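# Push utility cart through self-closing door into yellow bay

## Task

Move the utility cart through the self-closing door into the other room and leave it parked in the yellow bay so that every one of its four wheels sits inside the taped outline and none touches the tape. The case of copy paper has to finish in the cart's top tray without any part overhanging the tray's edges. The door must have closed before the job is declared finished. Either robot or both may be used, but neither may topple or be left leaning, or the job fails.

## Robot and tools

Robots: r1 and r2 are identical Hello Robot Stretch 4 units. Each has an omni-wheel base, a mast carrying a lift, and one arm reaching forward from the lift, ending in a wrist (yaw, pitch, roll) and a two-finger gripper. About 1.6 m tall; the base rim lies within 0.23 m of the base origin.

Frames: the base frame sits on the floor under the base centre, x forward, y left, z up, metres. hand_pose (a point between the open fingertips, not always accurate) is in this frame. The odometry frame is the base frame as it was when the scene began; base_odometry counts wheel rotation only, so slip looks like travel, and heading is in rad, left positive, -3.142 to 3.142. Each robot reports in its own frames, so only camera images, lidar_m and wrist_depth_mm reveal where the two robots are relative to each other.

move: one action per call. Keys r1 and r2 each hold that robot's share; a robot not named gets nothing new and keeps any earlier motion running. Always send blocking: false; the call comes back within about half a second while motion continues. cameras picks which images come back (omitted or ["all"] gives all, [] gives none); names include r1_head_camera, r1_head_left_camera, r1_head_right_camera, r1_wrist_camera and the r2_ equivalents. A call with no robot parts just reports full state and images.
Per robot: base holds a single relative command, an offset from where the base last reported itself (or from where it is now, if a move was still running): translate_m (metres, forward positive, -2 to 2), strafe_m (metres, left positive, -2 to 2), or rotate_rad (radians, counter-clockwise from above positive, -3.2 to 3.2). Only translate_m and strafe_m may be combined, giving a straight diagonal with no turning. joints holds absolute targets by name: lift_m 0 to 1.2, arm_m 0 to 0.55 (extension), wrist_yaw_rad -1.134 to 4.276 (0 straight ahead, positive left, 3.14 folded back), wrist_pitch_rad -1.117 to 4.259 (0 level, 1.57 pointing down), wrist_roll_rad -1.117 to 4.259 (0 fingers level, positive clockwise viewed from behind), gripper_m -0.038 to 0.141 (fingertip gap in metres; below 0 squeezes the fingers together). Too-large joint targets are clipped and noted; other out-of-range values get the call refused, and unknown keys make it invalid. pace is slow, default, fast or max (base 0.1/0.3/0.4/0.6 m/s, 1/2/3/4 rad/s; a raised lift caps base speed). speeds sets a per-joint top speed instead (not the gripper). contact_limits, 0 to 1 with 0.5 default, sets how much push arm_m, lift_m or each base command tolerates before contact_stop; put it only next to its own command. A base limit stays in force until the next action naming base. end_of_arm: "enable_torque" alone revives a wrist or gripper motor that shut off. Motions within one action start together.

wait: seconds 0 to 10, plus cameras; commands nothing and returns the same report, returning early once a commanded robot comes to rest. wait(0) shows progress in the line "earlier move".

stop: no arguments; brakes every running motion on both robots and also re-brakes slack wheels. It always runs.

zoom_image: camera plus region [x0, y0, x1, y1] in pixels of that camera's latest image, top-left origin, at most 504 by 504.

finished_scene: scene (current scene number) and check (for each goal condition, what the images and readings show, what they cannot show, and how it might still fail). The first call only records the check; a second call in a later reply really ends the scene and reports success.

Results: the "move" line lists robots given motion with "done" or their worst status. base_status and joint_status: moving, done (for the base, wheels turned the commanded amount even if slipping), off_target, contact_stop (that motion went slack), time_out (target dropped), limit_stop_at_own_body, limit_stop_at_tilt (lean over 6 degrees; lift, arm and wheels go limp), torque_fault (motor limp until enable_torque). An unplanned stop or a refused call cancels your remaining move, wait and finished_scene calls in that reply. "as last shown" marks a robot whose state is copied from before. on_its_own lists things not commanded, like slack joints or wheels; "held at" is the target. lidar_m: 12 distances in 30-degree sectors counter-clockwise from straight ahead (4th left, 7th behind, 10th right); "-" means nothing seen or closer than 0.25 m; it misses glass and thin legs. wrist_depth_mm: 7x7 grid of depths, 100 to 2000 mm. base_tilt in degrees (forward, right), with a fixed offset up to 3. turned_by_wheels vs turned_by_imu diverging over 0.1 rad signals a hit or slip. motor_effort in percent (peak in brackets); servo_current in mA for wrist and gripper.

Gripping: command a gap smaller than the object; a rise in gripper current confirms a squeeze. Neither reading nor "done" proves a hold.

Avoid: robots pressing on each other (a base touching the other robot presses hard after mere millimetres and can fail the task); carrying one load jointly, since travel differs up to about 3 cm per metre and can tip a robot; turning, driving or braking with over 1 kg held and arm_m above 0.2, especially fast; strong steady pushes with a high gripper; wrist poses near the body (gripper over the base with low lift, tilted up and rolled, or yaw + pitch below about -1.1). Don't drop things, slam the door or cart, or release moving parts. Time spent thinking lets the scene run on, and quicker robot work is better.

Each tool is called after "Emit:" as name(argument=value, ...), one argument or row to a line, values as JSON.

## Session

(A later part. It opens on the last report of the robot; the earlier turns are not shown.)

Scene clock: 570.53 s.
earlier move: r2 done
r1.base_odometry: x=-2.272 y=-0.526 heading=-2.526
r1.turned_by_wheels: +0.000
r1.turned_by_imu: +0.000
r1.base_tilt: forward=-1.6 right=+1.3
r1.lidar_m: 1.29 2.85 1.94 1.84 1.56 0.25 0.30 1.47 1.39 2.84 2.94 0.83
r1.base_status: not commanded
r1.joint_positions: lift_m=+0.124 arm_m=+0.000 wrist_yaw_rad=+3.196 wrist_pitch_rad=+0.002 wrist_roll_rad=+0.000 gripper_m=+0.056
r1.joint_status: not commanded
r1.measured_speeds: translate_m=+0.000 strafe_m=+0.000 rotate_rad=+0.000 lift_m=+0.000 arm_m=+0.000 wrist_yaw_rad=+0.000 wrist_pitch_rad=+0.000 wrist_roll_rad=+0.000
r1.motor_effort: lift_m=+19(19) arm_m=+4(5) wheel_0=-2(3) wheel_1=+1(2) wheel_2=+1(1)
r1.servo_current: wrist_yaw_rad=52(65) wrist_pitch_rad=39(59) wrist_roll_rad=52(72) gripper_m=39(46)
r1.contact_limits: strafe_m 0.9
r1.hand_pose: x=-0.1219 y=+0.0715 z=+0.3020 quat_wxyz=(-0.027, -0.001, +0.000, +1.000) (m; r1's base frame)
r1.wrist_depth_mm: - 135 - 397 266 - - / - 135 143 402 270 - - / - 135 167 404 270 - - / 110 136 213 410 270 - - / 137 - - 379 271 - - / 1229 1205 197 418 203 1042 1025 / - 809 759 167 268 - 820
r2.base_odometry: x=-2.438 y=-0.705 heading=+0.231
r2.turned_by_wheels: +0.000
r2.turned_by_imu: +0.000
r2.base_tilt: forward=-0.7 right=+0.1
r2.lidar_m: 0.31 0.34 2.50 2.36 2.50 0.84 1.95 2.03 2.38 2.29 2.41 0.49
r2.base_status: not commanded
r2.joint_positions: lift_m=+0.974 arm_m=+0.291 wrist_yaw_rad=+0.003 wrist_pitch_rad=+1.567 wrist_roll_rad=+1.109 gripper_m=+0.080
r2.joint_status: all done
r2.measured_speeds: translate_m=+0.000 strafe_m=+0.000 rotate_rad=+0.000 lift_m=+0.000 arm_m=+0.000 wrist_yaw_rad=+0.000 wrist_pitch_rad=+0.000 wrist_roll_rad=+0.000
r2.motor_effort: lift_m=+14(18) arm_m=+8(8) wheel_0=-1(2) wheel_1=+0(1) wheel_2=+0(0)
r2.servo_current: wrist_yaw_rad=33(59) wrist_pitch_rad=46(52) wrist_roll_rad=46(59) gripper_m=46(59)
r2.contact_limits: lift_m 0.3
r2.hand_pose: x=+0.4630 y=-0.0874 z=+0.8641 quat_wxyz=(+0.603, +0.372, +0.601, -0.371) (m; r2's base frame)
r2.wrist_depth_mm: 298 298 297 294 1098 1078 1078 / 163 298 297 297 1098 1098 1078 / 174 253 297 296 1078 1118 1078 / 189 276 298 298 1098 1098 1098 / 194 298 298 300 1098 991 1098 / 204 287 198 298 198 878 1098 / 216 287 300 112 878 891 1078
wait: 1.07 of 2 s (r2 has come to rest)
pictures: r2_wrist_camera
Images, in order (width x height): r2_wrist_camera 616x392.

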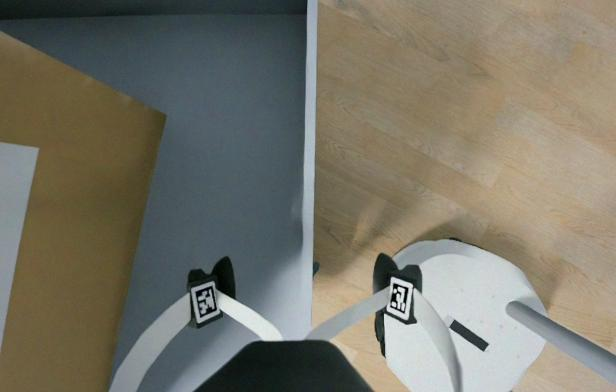

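Emit:
move(
  blocking=false,
  cameras=[],
  r1={"base": {"strafe_m": 0.05}, "contact_limits": {"strafe_m": 0.6}},
  r2={"joints": {"gripper_m": -0.02}},
)

Emit:
wait(
  seconds=1.5,
  cameras=["r2_wrist_camera"],
)

Scene clock: 599.07 s.
move: r1 moving; r2 moving
r1.base_odometry: x=-2.253 y=-0.554 heading=-2.527
r1.turned_by_wheels: +0.000
r1.turned_by_imu: -0.003
r1.base_tilt: forward=-1.3 right=+1.5
r1.lidar_m: 1.34 2.84 1.95 1.79 1.58 0.25 0.32 1.49 1.40 2.88 2.95 0.82
r1.base_status: strafe_m moving
r1.joint_positions: lift_m=+0.124 arm_m=+0.000 wrist_yaw_rad=+3.196 wrist_pitch_rad=+0.002 wrist_roll_rad=+0.000 gripper_m=+0.056
r1.joint_status: not commanded
r1.measured_speeds: translate_m=-0.004 strafe_m=+0.107 rotate_rad=-0.022 lift_m=+0.000 arm_m=+0.000 wrist_yaw_rad=+0.000 wrist_pitch_rad=+0.000 wrist_roll_rad=+0.000
r1.motor_effort: lift_m=+19(19) arm_m=+4(4) wheel_0=-29(29) wheel_1=+13(15) wheel_2=+19(20)
r1.servo_current: wrist_yaw_rad=59(59) wrist_pitch_rad=46(46) wrist_roll_rad=52(52) gripper_m=39(46)
r1.contact_limits: strafe_m 0.6
r1.hand_pose: x=-0.1219 y=+0.0716 z=+0.3020 quat_wxyz=(-0.027, -0.001, +0.000, +1.000) (m; r1's base frame)
r1.wrist_depth_mm: - 135 - 379 272 - - / - 135 141 382 271 - - / - 133 164 382 273 - - / 109 135 209 387 271 - - / 137 - - 389 271 - - / 1229 1229 197 394 197 1078 1060 / - 820 291 167 273 - 809
r2.base_odometry: x=-2.438 y=-0.705 heading=+0.231
r2.turned_by_wheels: +0.000
r2.turned_by_imu: +0.000
r2.base_tilt: forward=-0.7 right=+0.0
r2.lidar_m: 0.34 0.33 2.52 2.40 2.53 0.84 1.90 2.03 2.38 2.28 2.38 0.49
r2.base_status: not commanded
r2.joint_positions: lift_m=+0.974 arm_m=+0.291 wrist_yaw_rad=+0.003 wrist_pitch_rad=+1.567 wrist_roll_rad=+1.109 gripper_m=+0.062
r2.joint_status: gripper_m moving
r2.measured_speeds: translate_m=+0.000 strafe_m=+0.000 rotate_rad=+0.000 lift_m=+0.000 arm_m=+0.000 wrist_yaw_rad=+0.000 wrist_pitch_rad=+0.000 wrist_roll_rad=+0.000
r2.motor_effort: lift_m=+14(14) arm_m=+7(8) wheel_0=-1(2) wheel_1=+0(1) wheel_2=+0(1)
r2.servo_current: wrist_yaw_rad=52(52) wrist_pitch_rad=39(46) wrist_roll_rad=39(72) gripper_m=124(124)
r2.contact_limits: lift_m 0.3
r2.hand_pose: x=+0.4630 y=-0.0874 z=+0.8641 quat_wxyz=(+0.603, +0.372, +0.601, -0.371) (m; r2's base frame)
r2.wrist_depth_mm: 298 297 296 294 1098 1098 1078 / 163 297 297 297 1060 1098 1078 / 174 253 297 297 1098 1078 1060 / 189 276 300 297 1098 1098 1098 / 195 297 297 298 1098 960 1098 / 204 300 193 298 191 891 1078 / 216 282 300 112 891 891 1098
pictures: none
No camera images: "cameras" was empty.

Scene clock: 600.27 s.
earlier move: r1 contact_stop; r2 done
r1.base_odometry: x=-2.279 y=-0.569 heading=-2.501
r1.turned_by_wheels: +0.026
r1.turned_by_imu: +0.023
r1.base_tilt: forward=-1.6 right=+1.3
r1.lidar_m: 1.28 2.80 1.95 1.84 1.61 0.25 0.30 1.44 1.46 2.87 2.97 0.80
r1.base_status: strafe_m contact_stop
r1.joint_positions: lift_m=+0.124 arm_m=+0.000 wrist_yaw_rad=+3.196 wrist_pitch_rad=+0.002 wrist_roll_rad=+0.000 gripper_m=+0.056
r1.joint_status: not commanded
r1.measured_speeds: translate_m=+0.000 strafe_m=+0.000 rotate_rad=+0.000 lift_m=+0.000 arm_m=+0.000 wrist_yaw_rad=+0.000 wrist_pitch_rad=+0.000 wrist_roll_rad=+0.000
r1.on_its_own: the wheels are slack since a contact_stop
r1.motor_effort: lift_m=+19(19) arm_m=+4(4) wheel_0=+1(34) wheel_1=-1(15) wheel_2=-1(22)
r1.servo_current: wrist_yaw_rad=39(65) wrist_pitch_rad=46(46) wrist_roll_rad=33(65) gripper_m=39(46)
r1.contact_limits: strafe_m 0.6
r1.hand_pose: x=-0.1219 y=+0.0716 z=+0.3020 quat_wxyz=(-0.027, -0.001, +0.000, +1.000) (m; r1's base frame)
r1.wrist_depth_mm: - 135 - 362 290 - - / - 135 143 368 291 - - / - 135 167 373 291 - - / 110 136 212 375 296 - - / 137 - - 379 294 - - / 1205 1229 196 382 195 1060 1025 / - 798 759 156 294 - 809
r2.base_odometry: x=-2.438 y=-0.705 heading=+0.231
r2.turned_by_wheels: +0.000
r2.turned_by_imu: +0.000
r2.base_tilt: forward=-0.7 right=+0.1
r2.lidar_m: 0.35 0.34 2.50 2.40 2.50 0.82 1.91 2.00 2.35 2.28 2.38 0.47
r2.base_status: not commanded
r2.joint_positions: lift_m=+0.974 arm_m=+0.291 wrist_yaw_rad=+0.003 wrist_pitch_rad=+1.567 wrist_roll_rad=+1.109 gripper_m=-0.019
r2.joint_status: all done
r2.measured_speeds: translate_m=+0.000 strafe_m=+0.000 rotate_rad=+0.000 lift_m=+0.000 arm_m=+0.000 wrist_yaw_rad=+0.000 wrist_pitch_rad=+0.000 wrist_roll_rad=+0.000
r2.motor_effort: lift_m=+15(15) arm_m=+7(8) wheel_0=-2(2) wheel_1=+0(1) wheel_2=+0(1)
r2.servo_current: wrist_yaw_rad=39(59) wrist_pitch_rad=46(46) wrist_roll_rad=39(72) gripper_m=111(169)
r2.contact_limits: lift_m 0.3
r2.hand_pose: x=+0.4630 y=-0.0874 z=+0.8640 quat_wxyz=(+0.603, +0.372, +0.601, -0.371) (m; r2's base frame)
r2.wrist_depth_mm: 296 296 294 294 1078 1098 1078 / 166 296 294 294 1078 1098 1078 / 184 262 296 296 1098 1098 1078 / 185 282 298 297 1098 1060 1098 / 198 298 297 297 1098 931 1098 / 211 298 186 195 182 878 1118 / 221 264 298 112 - 878 1098
wait: 1.20 of 1.5 s (r2 has come to rest)
pictures: r2_wrist_camera
Images, in order (width x height): r2_wrist_camera 616x392.

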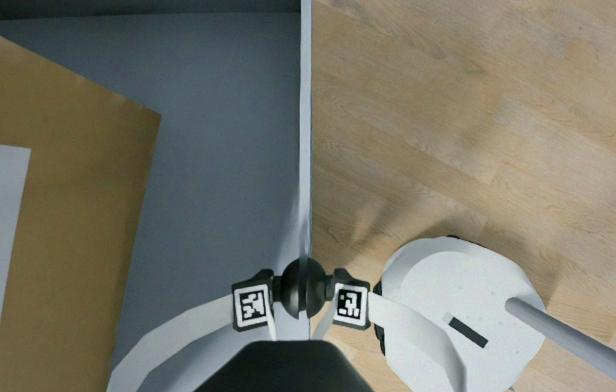

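Emit:
stop(
)

Emit:
move(
  blocking=false,
  cameras=[],
  r2={"base": {"translate_m": -0.9, "strafe_m": 0.03}, "joints": {"wrist_roll_rad": 1.5}, "speeds": {"wrist_roll_rad": 0.13}},
)

Emit:
wait(
  seconds=1.8,
  cameras=["r2_wrist_camera"],
)

Scene clock: 609.03 s.
earlier move: r1 contact_stop
stop: r1's wheels hold again
r1.base_odometry: x=-2.279 y=-0.569 heading=-2.501
r1.turned_by_wheels: +0.000
r1.turned_by_imu: +0.000
r1.base_tilt: forward=-1.6 right=+1.3
r1.lidar_m: 1.33 2.74 1.94 1.84 1.60 0.25 0.29 1.47 1.45 2.87 2.95 0.81
r1.base_status: strafe_m contact_stop (by the wheels' count: +0.031 of +0.050)
r1.joint_positions: lift_m=+0.124 arm_m=+0.000 wrist_yaw_rad=+3.196 wrist_pitch_rad=+0.002 wrist_roll_rad=+0.000 gripper_m=+0.056
r1.joint_status: not commanded
r1.measured_speeds: translate_m=+0.000 strafe_m=+0.000 rotate_rad=+0.000 lift_m=+0.000 arm_m=+0.000 wrist_yaw_rad=+0.000 wrist_pitch_rad=+0.000 wrist_roll_rad=+0.000
r1.motor_effort: lift_m=+19(19) arm_m=+4(4) wheel_0=+0(34) wheel_1=+0(15) wheel_2=+0(22)
r1.servo_current: wrist_yaw_rad=39(65) wrist_pitch_rad=33(46) wrist_roll_rad=52(65) gripper_m=33(46)
r1.contact_limits: strafe_m 0.6
r1.hand_pose: x=-0.1219 y=+0.0716 z=+0.3020 quat_wxyz=(-0.027, -0.001, +0.000, +1.000) (m; r1's base frame)
r1.wrist_depth_mm: - 135 - 364 290 - - / - 135 143 366 291 - - / - 135 167 370 290 - - / 110 135 213 375 296 - - / 137 - - 377 294 - - / 1205 1205 197 384 195 1060 1025 / - 809 768 156 294 - 809
r2.base_odometry: x=-2.438 y=-0.705 heading=+0.231
r2.turned_by_wheels: +0.000
r2.turned_by_imu: +0.000
r2.base_tilt: forward=-0.6 right=+0.1
r2.lidar_m: 0.34 0.36 2.51 2.39 2.50 0.83 1.96 2.01 2.38 2.29 2.37 0.48
r2.base_status: not commanded
r2.joint_positions: lift_m=+0.974 arm_m=+0.291 wrist_yaw_rad=+0.003 wrist_pitch_rad=+1.567 wrist_roll_rad=+1.109 gripper_m=-0.019
r2.joint_status: all done
r2.measured_speeds: translate_m=+0.000 strafe_m=+0.000 rotate_rad=+0.000 lift_m=+0.000 arm_m=+0.000 wrist_yaw_rad=+0.000 wrist_pitch_rad=+0.000 wrist_roll_rad=+0.000
r2.motor_effort: lift_m=+15(15) arm_m=+7(8) wheel_0=-1(2) wheel_1=+0(1) wheel_2=+0(1)
r2.servo_current: wrist_yaw_rad=52(59) wrist_pitch_rad=39(52) wrist_roll_rad=59(72) gripper_m=111(169)
r2.contact_limits: lift_m 0.3
r2.hand_pose: x=+0.4630 y=-0.0874 z=+0.8640 quat_wxyz=(+0.603, +0.372, +0.601, -0.371) (m; r2's base frame)
r2.wrist_depth_mm: 296 294 296 293 1098 1078 1078 / 167 297 294 294 1118 1078 1078 / 185 262 296 296 1078 1078 1098 / 185 281 298 297 1118 1118 1078 / 198 298 298 297 1118 931 1098 / 212 298 186 196 182 878 1118 / 220 264 300 112 - 891 1118
pictures: r1_head_camera, r1_head_left_camera, r1_head_right_camera, r1_wrist_camera, r2_head_camera, r2_head_left_camera, r2_head_right_camera, r2_wrist_camera
Images, in order (width x height): r1_head_camera 420x560, r1_head_left_camera 420x672, r1_head_right_camera 420x672, r1_wrist_camera 616x392, r2_head_camera 420x560, r2_head_left_camera 420x672, r2_head_right_camera 420x672, r2_wrist_camera 616x392.

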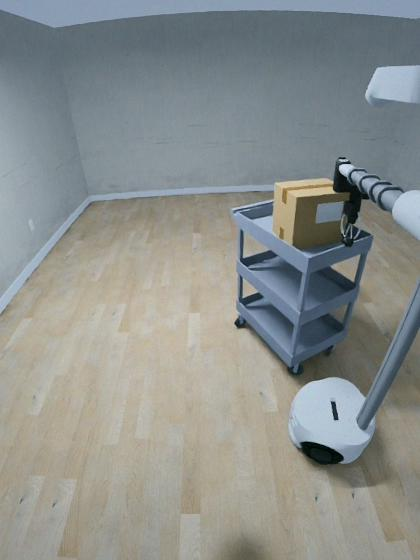

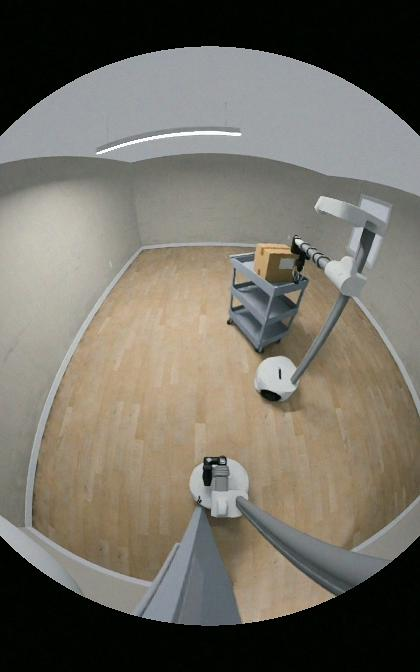

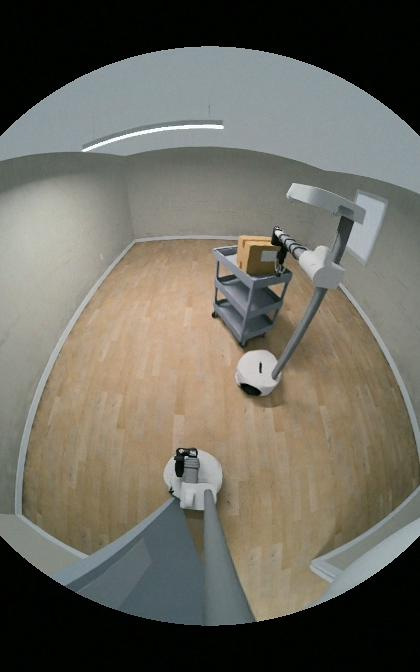

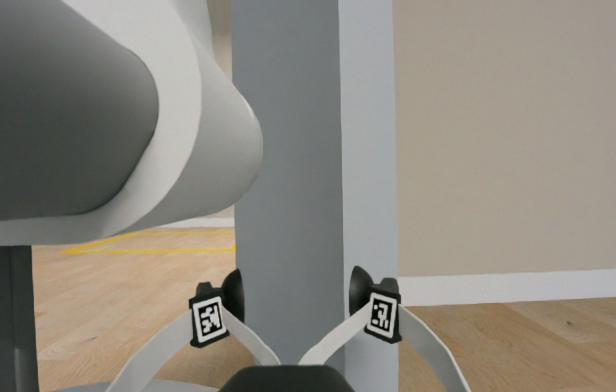

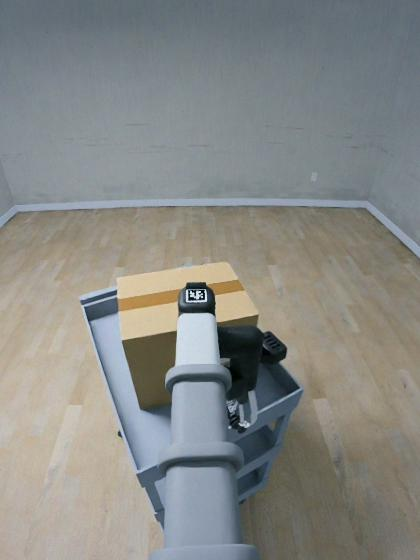

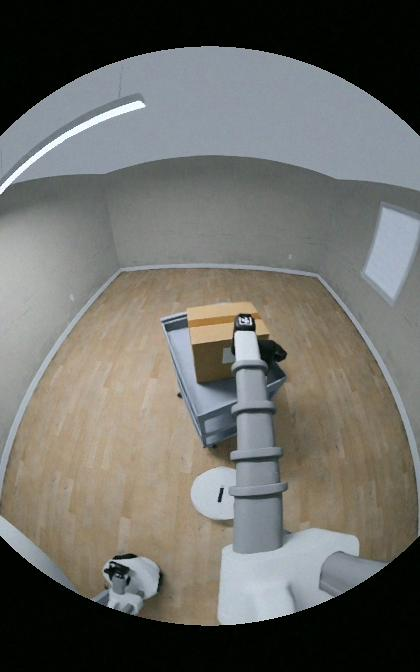

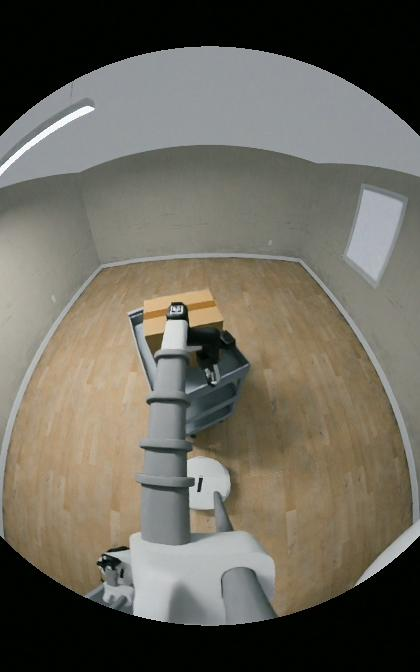

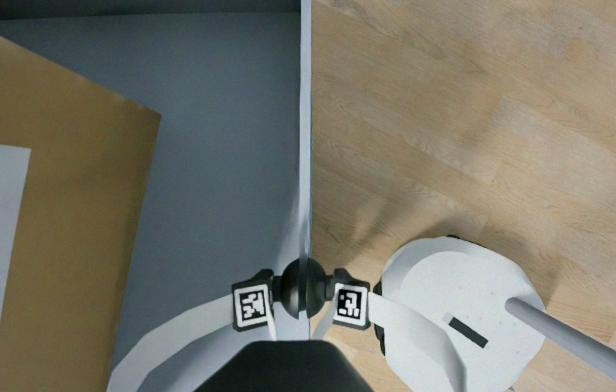

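Scene clock: 609.53 s.
move: r2 moving
r1.base_odometry: x=-2.279 y=-0.569 heading=-2.501
r1.turned_by_wheels: +0.000
r1.turned_by_imu: +0.000
r1.base_tilt: forward=-1.6 right=+1.3
r1.lidar_m: 1.33 2.77 1.94 1.82 1.59 0.25 0.29 1.46 1.41 2.89 2.98 0.80
r1.base_status: not commanded
r1.joint_positions: lift_m=+0.124 arm_m=+0.000 wrist_yaw_rad=+3.196 wrist_pitch_rad=+0.002 wrist_roll_rad=+0.000 gripper_m=+0.056
r1.joint_status: not commanded
r1.measured_speeds: translate_m=+0.000 strafe_m=+0.000 rotate_rad=+0.000 lift_m=+0.000 arm_m=+0.000 wrist_yaw_rad=+0.000 wrist_pitch_rad=+0.000 wrist_roll_rad=+0.000
r1.motor_effort: lift_m=+19(19) arm_m=+4(4) wheel_0=+0(1) wheel_1=+0(0) wheel_2=+0(0)
r1.servo_current: wrist_yaw_rad=65(72) wrist_pitch_rad=39(46) wrist_roll_rad=59(72) gripper_m=39(46)
r1.contact_limits: strafe_m 0.6
r1.hand_pose: x=-0.1219 y=+0.0716 z=+0.3020 quat_wxyz=(-0.027, -0.001, +0.000, +1.000) (m; r1's base frame)
r1.wrist_depth_mm: - 135 - 364 291 - - / - 135 143 366 291 - - / - 135 167 370 291 - - / 110 136 213 375 294 - - / 137 - - 379 294 - - / 1229 1229 196 382 195 1042 1025 / - 820 768 156 296 - 809
r2.base_odometry: x=-2.469 y=-0.711 heading=+0.231
r2.turned_by_wheels: +0.000
r2.turned_by_imu: +0.000
r2.base_tilt: forward=-0.6 right=+0.1
r2.lidar_m: 0.36 0.37 2.51 2.40 0.92 0.79 1.93 2.00 2.40 2.27 2.39 0.51
r2.base_status: translate_m moving; strafe_m moving
r2.joint_positions: lift_m=+0.974 arm_m=+0.291 wrist_yaw_rad=+0.003 wrist_pitch_rad=+1.563 wrist_roll_rad=+1.162 gripper_m=-0.019
r2.joint_status: wrist_roll_rad moving
r2.measured_speeds: translate_m=-0.122 strafe_m=+0.003 rotate_rad=-0.001 lift_m=+0.000 arm_m=+0.000 wrist_yaw_rad=+0.000 wrist_pitch_rad=-0.035 wrist_roll_rad=+0.130
r2.motor_effort: lift_m=+16(16) arm_m=+3(8) wheel_0=-9(12) wheel_1=-9(9) wheel_2=+17(17)
r2.servo_current: wrist_yaw_rad=59(59) wrist_pitch_rad=52(52) wrist_roll_rad=72(72) gripper_m=98(104)
r2.contact_limits: lift_m 0.3
r2.hand_pose: x=+0.4645 y=-0.0874 z=+0.8640 quat_wxyz=(+0.594, +0.389, +0.589, -0.386) (m; r2's base frame)
r2.wrist_depth_mm: 307 303 303 1098 1098 1078 1078 / 191 304 303 1078 1078 1078 1060 / 199 276 303 1138 1098 1098 1078 / 208 301 301 1118 1098 1098 1060 / 208 306 301 1098 1118 878 1078 / 224 303 185 191 891 866 866 / 236 282 301 112 - 866 1098
pictures: none
No camera images: "cameras" was empty.

Scene clock: 611.33 s.
earlier move: r2 moving
r1.base_odometry: x=-2.279 y=-0.569 heading=-2.501
r1.turned_by_wheels: +0.000
r1.turned_by_imu: +0.000
r1.base_tilt: forward=-1.6 right=+1.3
r1.lidar_m: 1.26 2.80 1.95 1.83 1.59 0.25 0.30 1.40 1.41 2.88 0.44 0.47
r1.base_status: not commanded
r1.joint_positions: lift_m=+0.124 arm_m=+0.000 wrist_yaw_rad=+3.196 wrist_pitch_rad=+0.002 wrist_roll_rad=+0.000 gripper_m=+0.056
r1.joint_status: not commanded
r1.measured_speeds: translate_m=+0.000 strafe_m=+0.000 rotate_rad=+0.000 lift_m=+0.000 arm_m=+0.000 wrist_yaw_rad=+0.000 wrist_pitch_rad=+0.000 wrist_roll_rad=+0.000
r1.motor_effort: lift_m=+19(19) arm_m=+4(4) wheel_0=+0(1) wheel_1=+0(0) wheel_2=+0(0)
r1.servo_current: wrist_yaw_rad=46(72) wrist_pitch_rad=39(52) wrist_roll_rad=52(72) gripper_m=39(46)
r1.contact_limits: strafe_m 0.6
r1.hand_pose: x=-0.1219 y=+0.0716 z=+0.3020 quat_wxyz=(-0.027, -0.001, +0.000, +1.000) (m; r1's base frame)
r1.wrist_depth_mm: - 135 - 366 291 - - / - 135 143 366 291 - - / - 135 167 370 291 - - / 110 136 213 375 294 - - / 137 - - 379 294 - - / 1229 1229 197 384 194 1060 1042 / - 809 759 156 296 - 820
r2.base_odometry: x=-2.939 y=-0.805 heading=+0.231
r2.turned_by_wheels: +0.000
r2.turned_by_imu: +0.000
r2.base_tilt: forward=-0.6 right=+0.1
r2.lidar_m: 0.80 3.39 2.47 2.39 0.44 0.53 1.55 1.48 2.06 2.29 2.42 0.98
r2.base_status: translate_m moving; strafe_m moving
r2.joint_positions: lift_m=+0.974 arm_m=+0.291 wrist_yaw_rad=+0.002 wrist_pitch_rad=+1.567 wrist_roll_rad=+1.396 gripper_m=-0.019
r2.joint_status: wrist_roll_rad moving
r2.measured_speeds: translate_m=-0.300 strafe_m=+0.010 rotate_rad=+0.000 lift_m=+0.000 arm_m=+0.000 wrist_yaw_rad=+0.000 wrist_pitch_rad=+0.000 wrist_roll_rad=+0.130
r2.motor_effort: lift_m=+18(18) arm_m=+6(8) wheel_0=-4(12) wheel_1=-6(12) wheel_2=+8(26)
r2.servo_current: wrist_yaw_rad=46(59) wrist_pitch_rad=39(85) wrist_roll_rad=39(85) gripper_m=91(104)
r2.contact_limits: lift_m 0.3
r2.hand_pose: x=+0.4630 y=-0.0874 z=+0.8638 quat_wxyz=(+0.543, +0.455, +0.541, -0.453) (m; r2's base frame)
r2.wrist_depth_mm: 1098 1098 1098 1098 1078 1098 1078 / 723 1098 1118 1098 1098 1078 1078 / - 1098 1098 1118 1078 1098 1098 / - 960 1118 1118 1118 1098 1098 / - 946 1098 1098 1042 878 878 / - 1118 186 202 183 891 878 / 1118 1138 - 112 151 - 1098
wait: 1.80 s; no rest
pictures: r2_wrist_camera
Images, in order (width x height): r2_wrist_camera 616x392.

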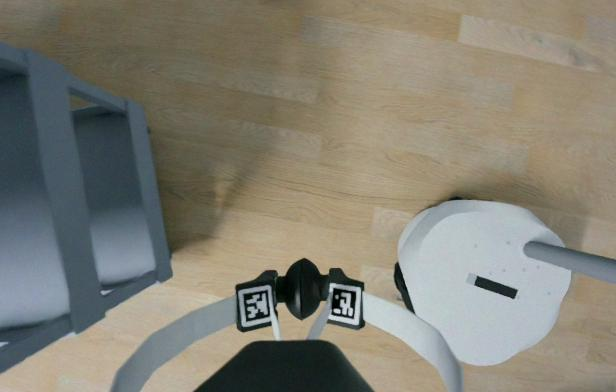

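Emit:
wait(
  seconds=0.5,
  cameras=["r2_head_camera"],
)

Scene clock: 677.80 s.
earlier move: r2 done
r1.base_odometry: x=-2.279 y=-0.569 heading=-2.501
r1.turned_by_wheels: +0.000
r1.turned_by_imu: +0.000
r1.base_tilt: forward=-1.5 right=+1.3
r1.lidar_m: 1.29 2.78 1.93 1.84 1.59 0.25 0.29 1.48 0.38 0.31 0.40 1.25
r1.base_status: not commanded
r1.joint_positions: lift_m=+0.124 arm_m=+0.000 wrist_yaw_rad=+3.196 wrist_pitch_rad=+0.002 wrist_roll_rad=+0.000 gripper_m=+0.056
r1.joint_status: not commanded
r1.measured_speeds: translate_m=+0.000 strafe_m=+0.000 rotate_rad=+0.000 lift_m=+0.000 arm_m=+0.000 wrist_yaw_rad=+0.000 wrist_pitch_rad=+0.000 wrist_roll_rad=+0.000
r1.motor_effort: lift_m=+19(19) arm_m=+4(4) wheel_0=+0(1) wheel_1=+0(1) wheel_2=+0(0)
r1.servo_current: wrist_yaw_rad=39(72) wrist_pitch_rad=39(52) wrist_roll_rad=52(78) gripper_m=33(46)
r1.contact_limits: strafe_m 0.6
r1.hand_pose: x=-0.1219 y=+0.0716 z=+0.3020 quat_wxyz=(-0.027, -0.001, +0.000, +1.000) (m; r1's base frame)
r1.wrist_depth_mm: - 135 - 362 291 - - / - 135 143 364 291 - - / - 135 167 370 291 - - / 110 136 213 375 294 - - / 137 - - 377 294 - - / 1205 1229 197 382 194 1060 1025 / - 809 759 156 296 - 809
r2.base_odometry: x=-3.321 y=-0.881 heading=+0.231
r2.turned_by_wheels: +0.000
r2.turned_by_imu: +0.000
r2.base_tilt: forward=-0.6 right=+0.0
r2.lidar_m: 1.17 3.41 0.39 0.33 0.40 0.77 4.12 1.11 1.50 2.30 2.40 3.36
r2.base_status: done
r2.joint_positions: lift_m=+0.974 arm_m=+0.291 wrist_yaw_rad=+0.002 wrist_pitch_rad=+1.567 wrist_roll_rad=+1.498 gripper_m=-0.019
r2.joint_status: all done
r2.measured_speeds: translate_m=+0.000 strafe_m=+0.000 rotate_rad=+0.000 lift_m=+0.000 arm_m=+0.000 wrist_yaw_rad=+0.000 wrist_pitch_rad=+0.000 wrist_roll_rad=+0.000
r2.motor_effort: lift_m=+18(18) arm_m=+6(8) wheel_0=-4(12) wheel_1=-2(12) wheel_2=+4(26)
r2.servo_current: wrist_yaw_rad=52(59) wrist_pitch_rad=39(85) wrist_roll_rad=52(85) gripper_m=91(104)
r2.contact_limits: lift_m 0.3
r2.hand_pose: x=+0.4630 y=-0.0874 z=+0.8638 quat_wxyz=(+0.519, +0.482, +0.517, -0.480) (m; r2's base frame)
r2.wrist_depth_mm: 1138 1118 1098 1098 1098 1098 1098 / 1118 1118 1098 1098 1078 1118 1078 / 1138 1078 1078 1098 1118 1118 1078 / 1118 1118 1098 1118 1098 878 1098 / 1118 1118 1118 1098 1118 891 878 / 1138 1118 187 202 184 878 1098 / 1098 1160 - 112 150 - 1098
wait: 0.00 of 0.5 s (r2 has come to rest)
pictures: r2_head_camera
Images, in order (width x height): r2_head_camera 420x560.

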